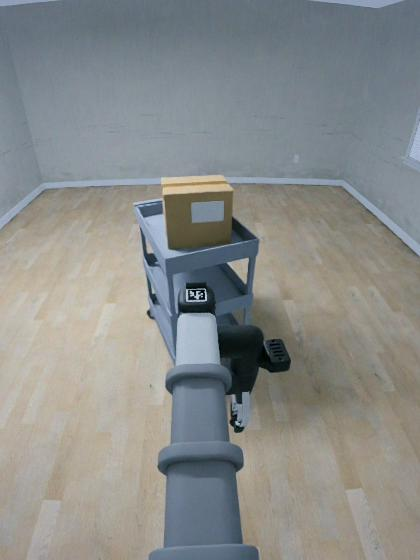

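Emit:
move(
  blocking=false,
  cameras=[],
  r2={"base": {"translate_m": 0.66}, "joints": {"lift_m": 1.1, "gripper_m": 0.05, "wrist_roll_rad": 3.14}},
)

Emit:
wait(
  seconds=4,
  cameras=[],
)

Emit:
wait(
  seconds=3,
  cameras=["r2_wrist_camera"],
)

Scene clock: 697.17 s.
move: r2 moving
r1.base_odometry: x=-2.279 y=-0.569 heading=-2.501
r1.turned_by_wheels: +0.000
r1.turned_by_imu: +0.000
r1.base_tilt: forward=-1.6 right=+1.3
r1.lidar_m: 1.29 2.76 1.93 1.83 1.57 0.25 0.28 1.44 0.44 0.32 0.36 0.63
r1.base_status: not commanded
r1.joint_positions: lift_m=+0.124 arm_m=+0.000 wrist_yaw_rad=+3.196 wrist_pitch_rad=+0.002 wrist_roll_rad=+0.000 gripper_m=+0.056
r1.joint_status: not commanded
r1.measured_speeds: translate_m=+0.000 strafe_m=+0.000 rotate_rad=+0.000 lift_m=+0.000 arm_m=+0.000 wrist_yaw_rad=+0.000 wrist_pitch_rad=+0.000 wrist_roll_rad=+0.000
r1.motor_effort: lift_m=+19(19) arm_m=+4(4) wheel_0=+0(0) wheel_1=+0(0) wheel_2=+0(0)
r1.servo_current: wrist_yaw_rad=52(59) wrist_pitch_rad=39(52) wrist_roll_rad=65(72) gripper_m=39(46)
r1.contact_limits: strafe_m 0.6
r1.hand_pose: x=-0.1219 y=+0.0716 z=+0.3020 quat_wxyz=(-0.027, -0.001, +0.000, +1.000) (m; r1's base frame)
r1.wrist_depth_mm: - 135 - 364 290 - - / - 135 143 366 290 - - / - 135 167 370 291 - - / 110 136 213 375 294 - - / 137 - - 379 294 - - / 1229 1205 197 384 195 1060 1025 / - 798 759 156 296 - 820
r2.base_odometry: x=-3.291 y=-0.874 heading=+0.231
r2.turned_by_wheels: +0.000
r2.turned_by_imu: +0.001
r2.base_tilt: forward=-0.7 right=+0.0
r2.lidar_m: 1.14 3.40 0.45 0.33 0.40 0.78 4.14 1.14 1.57 2.31 2.43 3.32
r2.base_status: translate_m moving
r2.joint_positions: lift_m=+1.012 arm_m=+0.291 wrist_yaw_rad=+0.002 wrist_pitch_rad=+1.567 wrist_roll_rad=+2.088 gripper_m=+0.005
r2.joint_status: lift_m moving; wrist_roll_rad moving; gripper_m moving
r2.measured_speeds: translate_m=+0.121 strafe_m=-0.002 rotate_rad=+0.001 lift_m=+0.146 arm_m=+0.000 wrist_yaw_rad=+0.000 wrist_pitch_rad=+0.000 wrist_roll_rad=+1.820
r2.motor_effort: lift_m=+23(23) arm_m=+6(6) wheel_0=+5(7) wheel_1=+8(9) wheel_2=-12(13)
r2.servo_current: wrist_yaw_rad=46(52) wrist_pitch_rad=39(46) wrist_roll_rad=72(117) gripper_m=98(98)
r2.hand_pose: x=+0.4630 y=-0.0874 z=+0.9016 quat_wxyz=(+0.357, +0.612, +0.355, -0.610) (m; r2's base frame)
r2.wrist_depth_mm: 1160 1138 1138 1138 1138 1118 1138 / 1160 1138 1138 1138 1138 1138 1138 / 1160 1118 1138 1138 1138 904 1118 / 1160 1160 1160 1138 1138 904 1098 / 1138 1138 1138 1138 1138 1138 1138 / 1160 1160 188 194 184 1098 904 / 976 1160 - 112 - 931 917
pictures: none
No camera images: "cameras" was empty.

Scene clock: 700.37 s.
earlier move: r2 done
r1.base_odometry: x=-2.279 y=-0.569 heading=-2.501
r1.turned_by_wheels: +0.000
r1.turned_by_imu: +0.000
r1.base_tilt: forward=-1.6 right=+1.3
r1.lidar_m: 1.27 2.76 1.93 1.84 1.60 0.25 0.29 1.44 1.46 2.87 0.64 0.60
r1.base_status: not commanded
r1.joint_positions: lift_m=+0.124 arm_m=+0.000 wrist_yaw_rad=+3.196 wrist_pitch_rad=+0.002 wrist_roll_rad=+0.000 gripper_m=+0.056
r1.joint_status: not commanded
r1.measured_speeds: translate_m=+0.000 strafe_m=+0.000 rotate_rad=+0.000 lift_m=+0.000 arm_m=+0.000 wrist_yaw_rad=+0.000 wrist_pitch_rad=+0.000 wrist_roll_rad=+0.000
r1.motor_effort: lift_m=+19(19) arm_m=+4(4) wheel_0=+0(1) wheel_1=+0(0) wheel_2=+0(0)
r1.servo_current: wrist_yaw_rad=39(78) wrist_pitch_rad=46(52) wrist_roll_rad=52(72) gripper_m=39(46)
r1.contact_limits: strafe_m 0.6
r1.hand_pose: x=-0.1219 y=+0.0716 z=+0.3020 quat_wxyz=(-0.027, -0.001, +0.000, +1.000) (m; r1's base frame)
r1.wrist_depth_mm: - 135 - 364 290 - - / - 135 143 368 291 - - / - 135 167 370 291 - - / 110 136 213 375 294 - - / 137 - - 377 296 - - / 1229 1229 197 382 194 1060 1042 / - 809 759 156 297 - 820
r2.base_odometry: x=-2.679 y=-0.730 heading=+0.231
r2.turned_by_wheels: +0.000
r2.turned_by_imu: +0.001
r2.base_tilt: forward=-0.7 right=+0.1
r2.lidar_m: 0.53 0.66 2.46 2.38 0.63 0.61 1.78 1.79 2.41 2.30 2.41 0.66
r2.base_status: done
r2.joint_positions: lift_m=+1.100 arm_m=+0.291 wrist_yaw_rad=+0.002 wrist_pitch_rad=+1.567 wrist_roll_rad=+3.138 gripper_m=+0.050
r2.joint_status: all done
r2.measured_speeds: translate_m=+0.000 strafe_m=+0.000 rotate_rad=+0.000 lift_m=+0.000 arm_m=+0.000 wrist_yaw_rad=+0.000 wrist_pitch_rad=+0.000 wrist_roll_rad=+0.000
r2.motor_effort: lift_m=+21(24) arm_m=+6(7) wheel_0=+2(11) wheel_1=+4(9) wheel_2=-4(14)
r2.servo_current: wrist_yaw_rad=59(65) wrist_pitch_rad=39(52) wrist_roll_rad=59(117) gripper_m=59(111)
r2.hand_pose: x=+0.4630 y=-0.0874 z=+0.9895 quat_wxyz=(+0.002, +0.708, +0.002, -0.706) (m; r2's base frame)
r2.wrist_depth_mm: 1255 1255 1255 1008 1025 1229 1205 / 1255 1255 1229 1025 1008 1205 1255 / 1255 1229 1255 1229 1229 1229 1205 / 1255 1255 1255 1229 1229 1255 1182 / 1255 1229 1229 1255 1229 1205 1205 / 1281 1229 191 - 187 1255 1205 / 1255 1255 - 112 - - 1229
wait: 3.20 of 4 s (r2 has come to rest)
pictures: none
No camera images: "cameras" was empty.

Scene clock: 703.37 s.
r1.base_odometry: x=-2.279 y=-0.569 heading=-2.501
r1.turned_by_wheels: +0.000
r1.turned_by_imu: +0.000
r1.base_tilt: forward=-1.5 right=+1.3
r1.lidar_m: 1.30 2.75 1.93 1.83 1.56 0.25 0.29 1.44 1.45 2.87 0.66 0.62
r1.base_status: not commanded
r1.joint_positions: lift_m=+0.124 arm_m=+0.000 wrist_yaw_rad=+3.196 wrist_pitch_rad=+0.002 wrist_roll_rad=+0.000 gripper_m=+0.056
r1.joint_status: not commanded
r1.measured_speeds: translate_m=+0.000 strafe_m=+0.000 rotate_rad=+0.000 lift_m=+0.000 arm_m=+0.000 wrist_yaw_rad=+0.000 wrist_pitch_rad=+0.000 wrist_roll_rad=+0.000
r1.motor_effort: lift_m=+19(19) arm_m=+4(4) wheel_0=-1(1) wheel_1=+0(0) wheel_2=+0(0)
r1.servo_current: wrist_yaw_rad=52(78) wrist_pitch_rad=39(52) wrist_roll_rad=39(72) gripper_m=39(46)
r1.contact_limits: strafe_m 0.6
r1.hand_pose: x=-0.1219 y=+0.0716 z=+0.3020 quat_wxyz=(-0.027, -0.001, +0.000, +1.000) (m; r1's base frame)
r1.wrist_depth_mm: - 135 - 366 290 - - / - 135 143 366 291 - - / - 135 167 370 291 - - / 110 136 213 373 294 - - / 137 - - 379 294 - - / 1205 1255 196 382 194 1042 1025 / - 809 759 156 296 - 809
r2.base_odometry: x=-2.679 y=-0.730 heading=+0.231
r2.turned_by_wheels: +0.000
r2.turned_by_imu: +0.000
r2.base_tilt: forward=-0.6 right=+0.0
r2.lidar_m: 0.52 0.69 2.46 2.37 0.66 0.63 1.73 1.74 2.41 2.31 2.42 0.66
r2.base_status: done
r2.joint_positions: lift_m=+1.100 arm_m=+0.291 wrist_yaw_rad=+0.002 wrist_pitch_rad=+1.567 wrist_roll_rad=+3.138 gripper_m=+0.050
r2.joint_status: all done
r2.measured_speeds: translate_m=+0.000 strafe_m=+0.000 rotate_rad=+0.000 lift_m=+0.000 arm_m=+0.000 wrist_yaw_rad=+0.000 wrist_pitch_rad=+0.000 wrist_roll_rad=+0.000
r2.motor_effort: lift_m=+21(24) arm_m=+6(7) wheel_0=+2(11) wheel_1=+4(9) wheel_2=-4(14)
r2.servo_current: wrist_yaw_rad=46(65) wrist_pitch_rad=46(52) wrist_roll_rad=39(117) gripper_m=52(111)
r2.hand_pose: x=+0.4630 y=-0.0874 z=+0.9895 quat_wxyz=(+0.002, +0.708, +0.002, -0.706) (m; r2's base frame)
r2.wrist_depth_mm: 1255 1255 1229 1008 1008 1229 1255 / 1281 1255 1255 1008 1042 1182 1205 / 1281 1255 1229 1229 1229 1229 1205 / 1281 1255 1229 1255 1229 1205 1229 / 1229 1255 1255 1229 1182 1229 1205 / 1255 1255 191 - 187 1182 1182 / 1255 1255 - 112 - - 1205
wait: 3.00 s; at rest by 0.27 s
pictures: r2_wrist_camera
Images, in order (width x height): r2_wrist_camera 616x392.

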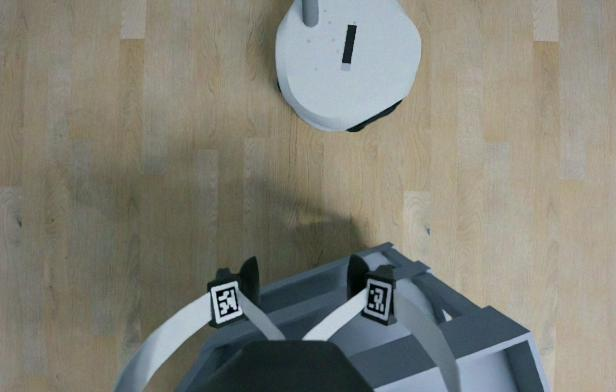

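Emit:
move(
  blocking=false,
  cameras=["r2_wrist_camera", "r2_head_camera"],
)

Scene clock: 728.07 s.
r1.base_odometry: x=-2.279 y=-0.569 heading=-2.501
r1.turned_by_wheels: +0.000
r1.turned_by_imu: +0.000
r1.base_tilt: forward=-1.6 right=+1.3
r1.lidar_m: 1.27 2.77 1.95 1.84 1.62 0.25 0.26 1.49 1.45 2.86 0.65 0.61
r1.base_status: not commanded
r1.joint_positions: lift_m=+0.124 arm_m=+0.000 wrist_yaw_rad=+3.196 wrist_pitch_rad=+0.002 wrist_roll_rad=+0.000 gripper_m=+0.056
r1.joint_status: not commanded
r1.measured_speeds: translate_m=+0.000 strafe_m=+0.000 rotate_rad=+0.000 lift_m=+0.000 arm_m=+0.000 wrist_yaw_rad=+0.000 wrist_pitch_rad=+0.000 wrist_roll_rad=+0.000
r1.motor_effort: lift_m=+19(19) arm_m=+4(4) wheel_0=+0(1) wheel_1=+0(0) wheel_2=+0(0)
r1.servo_current: wrist_yaw_rad=52(78) wrist_pitch_rad=39(52) wrist_roll_rad=52(72) gripper_m=39(46)
r1.contact_limits: strafe_m 0.6
r1.hand_pose: x=-0.1219 y=+0.0716 z=+0.3020 quat_wxyz=(-0.027, -0.001, +0.000, +1.000) (m; r1's base frame)
r1.wrist_depth_mm: - 135 - 364 291 - - / - 135 143 366 290 - - / - 135 167 370 291 - - / 110 136 213 375 294 - - / 137 - - 377 294 - - / 1205 1229 196 379 195 1060 1025 / - 809 750 156 296 - 798
r2.base_odometry: x=-2.679 y=-0.730 heading=+0.231
r2.turned_by_wheels: +0.000
r2.turned_by_imu: +0.000
r2.base_tilt: forward=-0.7 right=+0.1
r2.lidar_m: 0.49 0.65 2.46 2.36 0.63 0.62 1.74 1.78 2.40 2.31 2.43 0.62
r2.base_status: done
r2.joint_positions: lift_m=+1.100 arm_m=+0.291 wrist_yaw_rad=+0.002 wrist_pitch_rad=+1.567 wrist_roll_rad=+3.138 gripper_m=+0.050
r2.joint_status: all done
r2.measured_speeds: translate_m=+0.000 strafe_m=+0.000 rotate_rad=+0.000 lift_m=+0.000 arm_m=+0.000 wrist_yaw_rad=+0.000 wrist_pitch_rad=+0.000 wrist_roll_rad=+0.000
r2.motor_effort: lift_m=+21(24) arm_m=+6(7) wheel_0=+2(11) wheel_1=+4(9) wheel_2=-4(14)
r2.servo_current: wrist_yaw_rad=46(65) wrist_pitch_rad=39(52) wrist_roll_rad=52(117) gripper_m=46(111)
r2.hand_pose: x=+0.4630 y=-0.0874 z=+0.9895 quat_wxyz=(+0.002, +0.708, +0.002, -0.706) (m; r2's base frame)
r2.wrist_depth_mm: 1255 1281 1255 1025 1025 1229 1182 / 1281 1281 1255 1025 1025 1229 1205 / 1255 1229 1229 1255 1255 1229 1255 / 1255 1229 1255 1229 1229 1205 1255 / 1281 1281 1229 1229 1255 1229 1182 / 1205 1229 191 - 187 1229 1229 / 1229 1255 - 112 - - 1205
pictures: r2_head_camera, r2_wrist_camera
Images, in order (width x height): r2_head_camera 420x560, r2_wrist_camera 616x392.

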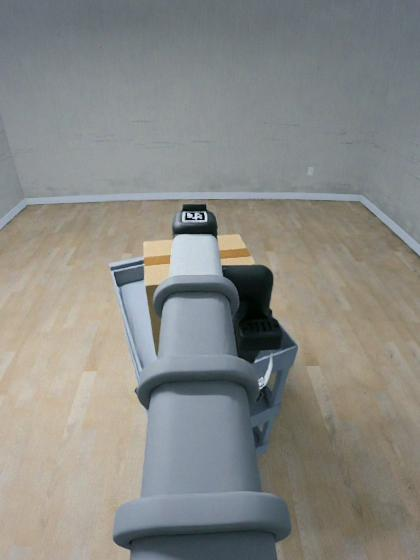

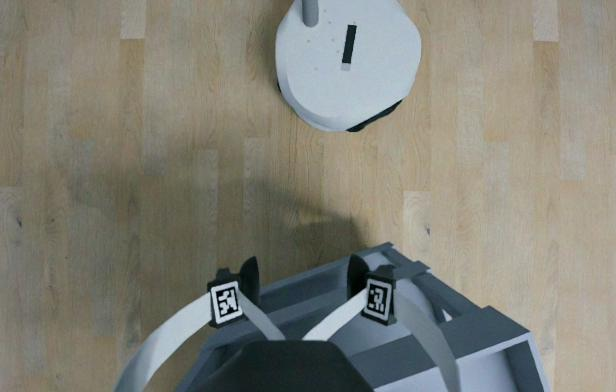

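Emit:
move(
  blocking=false,
  r2={"base": {"translate_m": 0.18, "strafe_m": 0.037}, "joints": {"wrist_roll_rad": 1.13, "gripper_m": 0.06}},
  cameras=[],
)

Emit:
wait(
  seconds=3,
  cameras=["r2_wrist_camera"],
)

Scene clock: 756.33 s.
move: r2 moving
r1.base_odometry: x=-2.279 y=-0.569 heading=-2.501
r1.turned_by_wheels: +0.000
r1.turned_by_imu: +0.000
r1.base_tilt: forward=-1.6 right=+1.3
r1.lidar_m: 1.29 2.77 1.93 1.84 1.59 0.25 0.28 1.46 1.43 2.87 0.70 0.61
r1.base_status: not commanded
r1.joint_positions: lift_m=+0.124 arm_m=+0.000 wrist_yaw_rad=+3.196 wrist_pitch_rad=+0.002 wrist_roll_rad=+0.000 gripper_m=+0.056
r1.joint_status: not commanded
r1.measured_speeds: translate_m=+0.000 strafe_m=+0.000 rotate_rad=+0.000 lift_m=+0.000 arm_m=+0.000 wrist_yaw_rad=+0.000 wrist_pitch_rad=+0.000 wrist_roll_rad=+0.000
r1.motor_effort: lift_m=+19(19) arm_m=+4(4) wheel_0=+0(0) wheel_1=+0(0) wheel_2=+0(0)
r1.servo_current: wrist_yaw_rad=33(72) wrist_pitch_rad=39(52) wrist_roll_rad=39(65) gripper_m=39(46)
r1.contact_limits: strafe_m 0.6
r1.hand_pose: x=-0.1219 y=+0.0716 z=+0.3020 quat_wxyz=(-0.027, -0.001, +0.000, +1.000) (m; r1's base frame)
r1.wrist_depth_mm: - 135 - 362 290 - - / - 135 143 366 291 - - / - 135 167 370 291 - - / 110 136 212 373 294 - - / 137 - - 379 294 - - / 1229 1229 196 382 194 1060 1025 / - 798 759 156 294 - 809
r2.base_odometry: x=-2.650 y=-0.717 heading=+0.231
r2.turned_by_wheels: +0.000
r2.turned_by_imu: +0.000
r2.base_tilt: forward=-0.7 right=+0.0
r2.lidar_m: 0.50 0.62 2.42 2.37 0.68 0.63 1.75 1.80 2.44 2.31 2.43 0.62
r2.base_status: translate_m moving; strafe_m moving
r2.joint_positions: lift_m=+1.100 arm_m=+0.291 wrist_yaw_rad=+0.002 wrist_pitch_rad=+1.567 wrist_roll_rad=+2.552 gripper_m=+0.060
r2.joint_status: wrist_roll_rad moving; gripper_m moving
r2.measured_speeds: translate_m=+0.121 strafe_m=+0.025 rotate_rad=-0.003 lift_m=+0.000 arm_m=+0.000 wrist_yaw_rad=+0.000 wrist_pitch_rad=+0.000 wrist_roll_rad=-1.820
r2.motor_effort: lift_m=+21(21) arm_m=+6(6) wheel_0=+8(8) wheel_1=+8(9) wheel_2=-14(14)
r2.servo_current: wrist_yaw_rad=39(52) wrist_pitch_rad=39(46) wrist_roll_rad=59(91) gripper_m=46(78)
r2.hand_pose: x=+0.4630 y=-0.0874 z=+0.9895 quat_wxyz=(+0.206, +0.678, +0.206, -0.675) (m; r2's base frame)
r2.wrist_depth_mm: 1281 1255 1255 1255 1229 1205 1205 / 1229 1255 1255 1229 1008 1008 1205 / 1281 1229 1229 1229 1025 1205 1229 / 1281 1255 1255 1229 1229 1205 1229 / 1255 1255 1229 1229 1229 1229 1229 / 1281 554 191 - 187 1255 1205 / 424 427 - 112 - 1205 1255
pictures: none
No camera images: "cameras" was empty.

Scene clock: 757.80 s.
earlier move: r2 done
r1.base_odometry: x=-2.279 y=-0.569 heading=-2.501
r1.turned_by_wheels: +0.000
r1.turned_by_imu: +0.000
r1.base_tilt: forward=-1.5 right=+1.3
r1.lidar_m: 1.30 2.81 1.95 1.83 1.60 0.25 0.29 1.43 1.44 2.87 2.95 0.73
r1.base_status: not commanded
r1.joint_positions: lift_m=+0.124 arm_m=+0.000 wrist_yaw_rad=+3.196 wrist_pitch_rad=+0.002 wrist_roll_rad=+0.000 gripper_m=+0.056
r1.joint_status: not commanded
r1.measured_speeds: translate_m=+0.000 strafe_m=+0.000 rotate_rad=+0.000 lift_m=+0.000 arm_m=+0.000 wrist_yaw_rad=+0.000 wrist_pitch_rad=+0.000 wrist_roll_rad=+0.000
r1.motor_effort: lift_m=+19(19) arm_m=+4(4) wheel_0=+0(1) wheel_1=+0(0) wheel_2=+0(0)
r1.servo_current: wrist_yaw_rad=59(72) wrist_pitch_rad=39(52) wrist_roll_rad=59(65) gripper_m=46(46)
r1.contact_limits: strafe_m 0.6
r1.hand_pose: x=-0.1219 y=+0.0716 z=+0.3020 quat_wxyz=(-0.027, -0.001, +0.000, +1.000) (m; r1's base frame)
r1.wrist_depth_mm: - 135 - 364 290 - - / - 135 143 366 290 - - / - 135 167 373 290 - - / 110 136 213 375 294 - - / 137 - - 377 294 - - / 1229 1229 197 382 195 1060 1025 / - 809 759 156 296 - 809
r2.base_odometry: x=-2.512 y=-0.653 heading=+0.232
r2.turned_by_wheels: +0.000
r2.turned_by_imu: +0.001
r2.base_tilt: forward=-0.7 right=+0.0
r2.lidar_m: 0.33 0.38 2.43 2.32 2.44 0.72 1.76 1.94 2.46 2.34 2.45 0.45
r2.base_status: done
r2.joint_positions: lift_m=+1.100 arm_m=+0.291 wrist_yaw_rad=+0.002 wrist_pitch_rad=+1.567 wrist_roll_rad=+1.132 gripper_m=+0.060
r2.joint_status: all done
r2.measured_speeds: translate_m=+0.000 strafe_m=+0.000 rotate_rad=+0.000 lift_m=+0.000 arm_m=+0.000 wrist_yaw_rad=+0.000 wrist_pitch_rad=+0.000 wrist_roll_rad=+0.000
r2.motor_effort: lift_m=+21(21) arm_m=+6(6) wheel_0=+4(9) wheel_1=+2(11) wheel_2=-3(14)
r2.servo_current: wrist_yaw_rad=33(59) wrist_pitch_rad=39(46) wrist_roll_rad=46(117) gripper_m=52(78)
r2.hand_pose: x=+0.4630 y=-0.0874 z=+0.9895 quat_wxyz=(+0.598, +0.380, +0.596, -0.378) (m; r2's base frame)
r2.wrist_depth_mm: 144 177 415 421 1229 1229 1205 / 145 197 327 421 1229 1205 1205 / 145 201 392 421 1229 1205 1182 / 153 230 424 424 1229 1205 1229 / 158 256 424 427 1098 1229 1229 / 181 266 195 427 193 1008 1229 / 191 256 424 112 1025 1025 1255
wait: 1.47 of 3 s (r2 has come to rest)
pictures: r2_wrist_camera
Images, in order (width x height): r2_wrist_camera 616x392.

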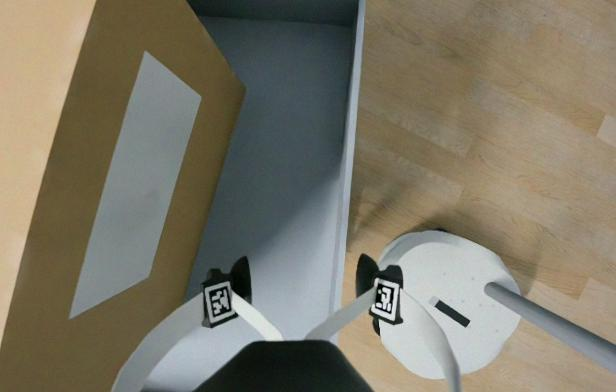

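Emit:
move(
  blocking=false,
  r2={"base": {"translate_m": -0.011, "strafe_m": -0.066}, "joints": {"wrist_roll_rad": 1.217, "gripper_m": 0.06}},
  cameras=[],
)

Emit:
wait(
  seconds=3,
  cameras=["r2_wrist_camera"],
)

Scene clock: 786.43 s.
move: r2 moving
r1.base_odometry: x=-2.279 y=-0.569 heading=-2.501
r1.turned_by_wheels: +0.000
r1.turned_by_imu: +0.000
r1.base_tilt: forward=-1.6 right=+1.3
r1.lidar_m: 1.31 2.80 1.98 1.83 1.61 0.25 0.29 1.45 1.43 2.88 2.95 0.74
r1.base_status: not commanded
r1.joint_positions: lift_m=+0.124 arm_m=+0.000 wrist_yaw_rad=+3.196 wrist_pitch_rad=+0.002 wrist_roll_rad=+0.000 gripper_m=+0.056
r1.joint_status: not commanded
r1.measured_speeds: translate_m=+0.000 strafe_m=+0.000 rotate_rad=+0.000 lift_m=+0.000 arm_m=+0.000 wrist_yaw_rad=+0.000 wrist_pitch_rad=+0.000 wrist_roll_rad=+0.000
r1.motor_effort: lift_m=+19(19) arm_m=+4(4) wheel_0=+0(1) wheel_1=+0(0) wheel_2=+0(0)
r1.servo_current: wrist_yaw_rad=46(65) wrist_pitch_rad=46(46) wrist_roll_rad=52(72) gripper_m=46(52)
r1.contact_limits: strafe_m 0.6
r1.hand_pose: x=-0.1219 y=+0.0716 z=+0.3020 quat_wxyz=(-0.027, -0.001, +0.000, +1.000) (m; r1's base frame)
r1.wrist_depth_mm: - 135 - 362 290 - - / - 135 143 366 291 - - / - 135 167 373 290 - - / 110 136 213 373 294 - - / 137 - - 379 294 - - / 1229 1205 197 382 194 1060 1025 / - 820 759 156 294 - 809
r2.base_odometry: x=-2.510 y=-0.686 heading=+0.232
r2.turned_by_wheels: +0.000
r2.turned_by_imu: +0.001
r2.base_tilt: forward=-0.7 right=+0.1
r2.lidar_m: 0.34 0.36 2.48 2.36 0.92 0.75 1.82 1.93 2.44 2.32 2.44 0.45
r2.base_status: translate_m moving; strafe_m moving
r2.joint_positions: lift_m=+1.100 arm_m=+0.291 wrist_yaw_rad=+0.002 wrist_pitch_rad=+1.567 wrist_roll_rad=+1.215 gripper_m=+0.060
r2.joint_status: wrist_roll_rad moving; the others done
r2.measured_speeds: translate_m=-0.021 strafe_m=-0.127 rotate_rad=+0.000 lift_m=+0.000 arm_m=+0.000 wrist_yaw_rad=+0.000 wrist_pitch_rad=+0.000 wrist_roll_rad=+0.000
r2.motor_effort: lift_m=+21(21) arm_m=+6(6) wheel_0=+4(13) wheel_1=-11(11) wheel_2=+7(8)
r2.servo_current: wrist_yaw_rad=52(59) wrist_pitch_rad=39(46) wrist_roll_rad=39(59) gripper_m=46(52)
r2.hand_pose: x=+0.4630 y=-0.0874 z=+0.9895 quat_wxyz=(+0.582, +0.404, +0.580, -0.402) (m; r2's base frame)
r2.wrist_depth_mm: 145 353 402 407 1229 1229 1205 / 156 213 421 421 1229 1229 1205 / 160 234 421 421 1229 1229 1205 / 173 253 424 424 1229 1229 1182 / 178 273 427 427 1042 1008 1255 / 187 276 195 430 193 1008 1229 / 198 257 430 112 1008 1229 1205
pictures: none
No camera images: "cameras" was empty.

Scene clock: 787.23 s.
earlier move: r2 done
r1.base_odometry: x=-2.279 y=-0.569 heading=-2.501
r1.turned_by_wheels: +0.000
r1.turned_by_imu: +0.000
r1.base_tilt: forward=-1.6 right=+1.3
r1.lidar_m: 1.29 2.79 1.93 1.84 1.60 0.25 0.28 1.46 1.45 2.88 2.96 0.76
r1.base_status: not commanded
r1.joint_positions: lift_m=+0.124 arm_m=+0.000 wrist_yaw_rad=+3.196 wrist_pitch_rad=+0.002 wrist_roll_rad=+0.000 gripper_m=+0.056
r1.joint_status: not commanded
r1.measured_speeds: translate_m=+0.000 strafe_m=+0.000 rotate_rad=+0.000 lift_m=+0.000 arm_m=+0.000 wrist_yaw_rad=+0.000 wrist_pitch_rad=+0.000 wrist_roll_rad=+0.000
r1.motor_effort: lift_m=+19(19) arm_m=+4(4) wheel_0=+0(1) wheel_1=+0(0) wheel_2=+0(0)
r1.servo_current: wrist_yaw_rad=46(65) wrist_pitch_rad=39(46) wrist_roll_rad=39(72) gripper_m=39(52)
r1.contact_limits: strafe_m 0.6
r1.hand_pose: x=-0.1219 y=+0.0716 z=+0.3020 quat_wxyz=(-0.027, -0.001, +0.000, +1.000) (m; r1's base frame)
r1.wrist_depth_mm: - 135 - 364 289 - - / - 135 143 366 290 - - / - 135 167 373 291 - - / 110 135 213 373 293 - - / 137 - - 377 294 - - / 1229 1229 196 382 194 1060 1042 / - 809 759 156 296 - 809
r2.base_odometry: x=-2.508 y=-0.720 heading=+0.232
r2.turned_by_wheels: +0.000
r2.turned_by_imu: +0.000
r2.base_tilt: forward=-0.7 right=+0.1
r2.lidar_m: 0.37 0.38 2.46 2.38 0.88 0.77 1.91 1.92 2.36 2.28 2.40 0.46
r2.base_status: done
r2.joint_positions: lift_m=+1.100 arm_m=+0.291 wrist_yaw_rad=+0.002 wrist_pitch_rad=+1.567 wrist_roll_rad=+1.215 gripper_m=+0.060
r2.joint_status: all done
r2.measured_speeds: translate_m=+0.000 strafe_m=+0.000 rotate_rad=+0.000 lift_m=+0.000 arm_m=+0.000 wrist_yaw_rad=+0.000 wrist_pitch_rad=+0.000 wrist_roll_rad=+0.000
r2.motor_effort: lift_m=+21(21) arm_m=+6(7) wheel_0=+3(13) wheel_1=-2(11) wheel_2=+5(8)
r2.servo_current: wrist_yaw_rad=52(59) wrist_pitch_rad=46(46) wrist_roll_rad=52(59) gripper_m=46(59)
r2.hand_pose: x=+0.4630 y=-0.0874 z=+0.9895 quat_wxyz=(+0.582, +0.404, +0.580, -0.402) (m; r2's base frame)
r2.wrist_depth_mm: 1229 1255 1229 1229 1229 1229 1205 / 364 424 421 421 1205 1205 1205 / 174 251 424 424 1205 1255 1205 / 185 272 424 424 1229 1229 1229 / 198 298 421 427 1042 1008 1229 / 205 310 195 427 193 1008 1229 / 213 283 427 112 1025 1255 1229
wait: 0.80 of 3 s (r2 has come to rest)
pictures: r2_wrist_camera
Images, in order (width x height): r2_wrist_camera 616x392.

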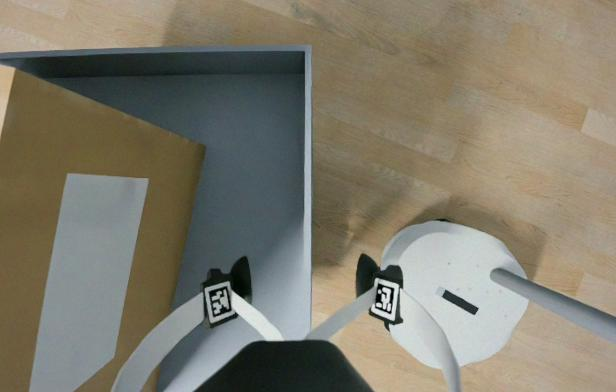

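Emit:
move(
  blocking=false,
  r2={"joints": {"lift_m": 0.962}, "contact_limits": {"lift_m": 0.2}, "pace": "slow"},
  cameras=[],
)

Emit:
wait(
  seconds=3,
  cameras=["r2_wrist_camera"],
)

Scene clock: 799.23 s.
move: r2 moving
r1.base_odometry: x=-2.279 y=-0.569 heading=-2.501
r1.turned_by_wheels: +0.000
r1.turned_by_imu: +0.000
r1.base_tilt: forward=-1.5 right=+1.3
r1.lidar_m: 1.30 2.77 1.95 1.83 1.62 0.25 0.28 1.44 1.42 2.89 2.97 0.72
r1.base_status: not commanded
r1.joint_positions: lift_m=+0.124 arm_m=+0.000 wrist_yaw_rad=+3.196 wrist_pitch_rad=+0.002 wrist_roll_rad=+0.000 gripper_m=+0.056
r1.joint_status: not commanded
r1.measured_speeds: translate_m=+0.000 strafe_m=+0.000 rotate_rad=+0.000 lift_m=+0.000 arm_m=+0.000 wrist_yaw_rad=+0.000 wrist_pitch_rad=+0.000 wrist_roll_rad=+0.000
r1.motor_effort: lift_m=+19(19) arm_m=+4(4) wheel_0=+0(1) wheel_1=+0(0) wheel_2=+0(0)
r1.servo_current: wrist_yaw_rad=52(65) wrist_pitch_rad=46(46) wrist_roll_rad=46(52) gripper_m=46(46)
r1.contact_limits: strafe_m 0.6
r1.hand_pose: x=-0.1219 y=+0.0716 z=+0.3020 quat_wxyz=(-0.027, -0.001, +0.000, +1.000) (m; r1's base frame)
r1.wrist_depth_mm: - 135 - 364 290 - - / - 135 143 366 290 - - / - 135 166 370 291 - - / 110 136 213 373 294 - - / 137 - - 379 294 - - / 1229 1229 196 384 194 1060 1042 / - 809 759 156 296 - 809
r2.base_odometry: x=-2.508 y=-0.720 heading=+0.232
r2.turned_by_wheels: +0.000
r2.turned_by_imu: +0.000
r2.base_tilt: forward=-0.7 right=+0.1
r2.lidar_m: 0.37 0.37 2.48 2.39 0.88 0.74 1.88 1.93 2.37 2.26 2.36 0.47
r2.base_status: not commanded
r2.joint_positions: lift_m=+1.075 arm_m=+0.291 wrist_yaw_rad=+0.002 wrist_pitch_rad=+1.567 wrist_roll_rad=+1.215 gripper_m=+0.060
r2.joint_status: lift_m moving
r2.measured_speeds: translate_m=+0.000 strafe_m=+0.000 rotate_rad=+0.000 lift_m=-0.097 arm_m=+0.000 wrist_yaw_rad=+0.000 wrist_pitch_rad=+0.000 wrist_roll_rad=+0.000
r2.motor_effort: lift_m=+13(20) arm_m=+6(6) wheel_0=+3(3) wheel_1=-2(2) wheel_2=+5(5)
r2.servo_current: wrist_yaw_rad=33(52) wrist_pitch_rad=46(46) wrist_roll_rad=52(52) gripper_m=46(59)
r2.contact_limits: lift_m 0.2
r2.hand_pose: x=+0.4630 y=-0.0874 z=+0.9648 quat_wxyz=(+0.582, +0.404, +0.580, -0.402) (m; r2's base frame)
r2.wrist_depth_mm: 1229 1182 1205 1182 1229 1229 1205 / 174 407 399 399 1205 1182 1182 / 174 249 402 402 1205 1182 1205 / 181 271 402 404 1205 1205 1205 / 189 296 404 404 1042 991 1182 / 202 310 195 407 194 991 1205 / 213 283 407 112 1008 991 1229
pictures: none
No camera images: "cameras" was empty.

Scene clock: 800.70 s.
earlier move: r2 done
r1.base_odometry: x=-2.279 y=-0.569 heading=-2.501
r1.turned_by_wheels: +0.000
r1.turned_by_imu: +0.000
r1.base_tilt: forward=-1.6 right=+1.3
r1.lidar_m: 1.28 2.79 1.93 1.83 1.60 0.25 0.28 1.43 1.43 2.89 2.98 0.76
r1.base_status: not commanded
r1.joint_positions: lift_m=+0.124 arm_m=+0.000 wrist_yaw_rad=+3.196 wrist_pitch_rad=+0.002 wrist_roll_rad=+0.000 gripper_m=+0.056
r1.joint_status: not commanded
r1.measured_speeds: translate_m=+0.000 strafe_m=+0.000 rotate_rad=+0.000 lift_m=+0.000 arm_m=+0.000 wrist_yaw_rad=+0.000 wrist_pitch_rad=+0.000 wrist_roll_rad=+0.000
r1.motor_effort: lift_m=+19(19) arm_m=+4(4) wheel_0=+0(1) wheel_1=+0(0) wheel_2=+0(0)
r1.servo_current: wrist_yaw_rad=52(72) wrist_pitch_rad=46(46) wrist_roll_rad=52(72) gripper_m=39(46)
r1.contact_limits: strafe_m 0.6
r1.hand_pose: x=-0.1219 y=+0.0716 z=+0.3020 quat_wxyz=(-0.027, -0.001, +0.000, +1.000) (m; r1's base frame)
r1.wrist_depth_mm: - 135 - 364 290 - - / - 135 143 364 291 - - / - 135 167 370 291 - - / 110 135 213 373 293 - - / 137 - - 379 294 - - / 1229 1229 197 384 195 1060 1025 / - 820 759 156 296 - 820
r2.base_odometry: x=-2.508 y=-0.720 heading=+0.232
r2.turned_by_wheels: +0.000
r2.turned_by_imu: +0.000
r2.base_tilt: forward=-0.7 right=+0.0
r2.lidar_m: 0.36 0.37 2.50 2.39 0.87 0.76 1.89 1.93 2.37 2.27 2.39 0.44
r2.base_status: not commanded
r2.joint_positions: lift_m=+0.962 arm_m=+0.291 wrist_yaw_rad=+0.002 wrist_pitch_rad=+1.567 wrist_roll_rad=+1.215 gripper_m=+0.060
r2.joint_status: all done
r2.measured_speeds: translate_m=+0.000 strafe_m=+0.000 rotate_rad=+0.000 lift_m=+0.000 arm_m=+0.000 wrist_yaw_rad=+0.000 wrist_pitch_rad=+0.000 wrist_roll_rad=+0.000
r2.motor_effort: lift_m=+13(20) arm_m=+6(6) wheel_0=+3(3) wheel_1=-2(2) wheel_2=+5(5)
r2.servo_current: wrist_yaw_rad=46(59) wrist_pitch_rad=46(52) wrist_roll_rad=59(59) gripper_m=52(59)
r2.contact_limits: lift_m 0.2
r2.hand_pose: x=+0.4630 y=-0.0874 z=+0.8522 quat_wxyz=(+0.582, +0.404, +0.580, -0.402) (m; r2's base frame)
r2.wrist_depth_mm: 286 285 285 285 1118 1078 1078 / 193 286 286 286 1078 1078 1078 / 174 253 286 285 1078 1078 1078 / 189 277 286 286 1098 1098 1078 / 195 287 286 289 1042 878 1098 / 206 287 194 286 195 866 1078 / 214 279 286 112 878 878 1078
wait: 1.47 of 3 s (r2 has come to rest)
pictures: r2_wrist_camera
Images, in order (width x height): r2_wrist_camera 616x392.

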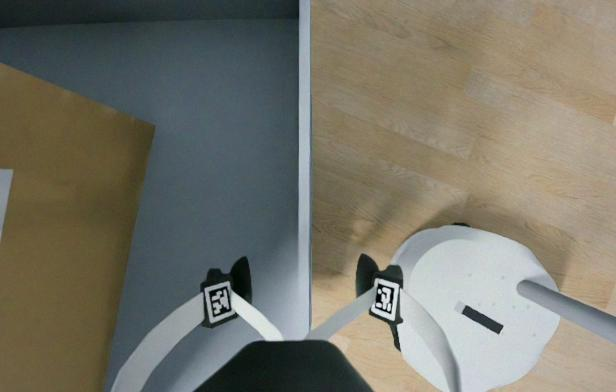

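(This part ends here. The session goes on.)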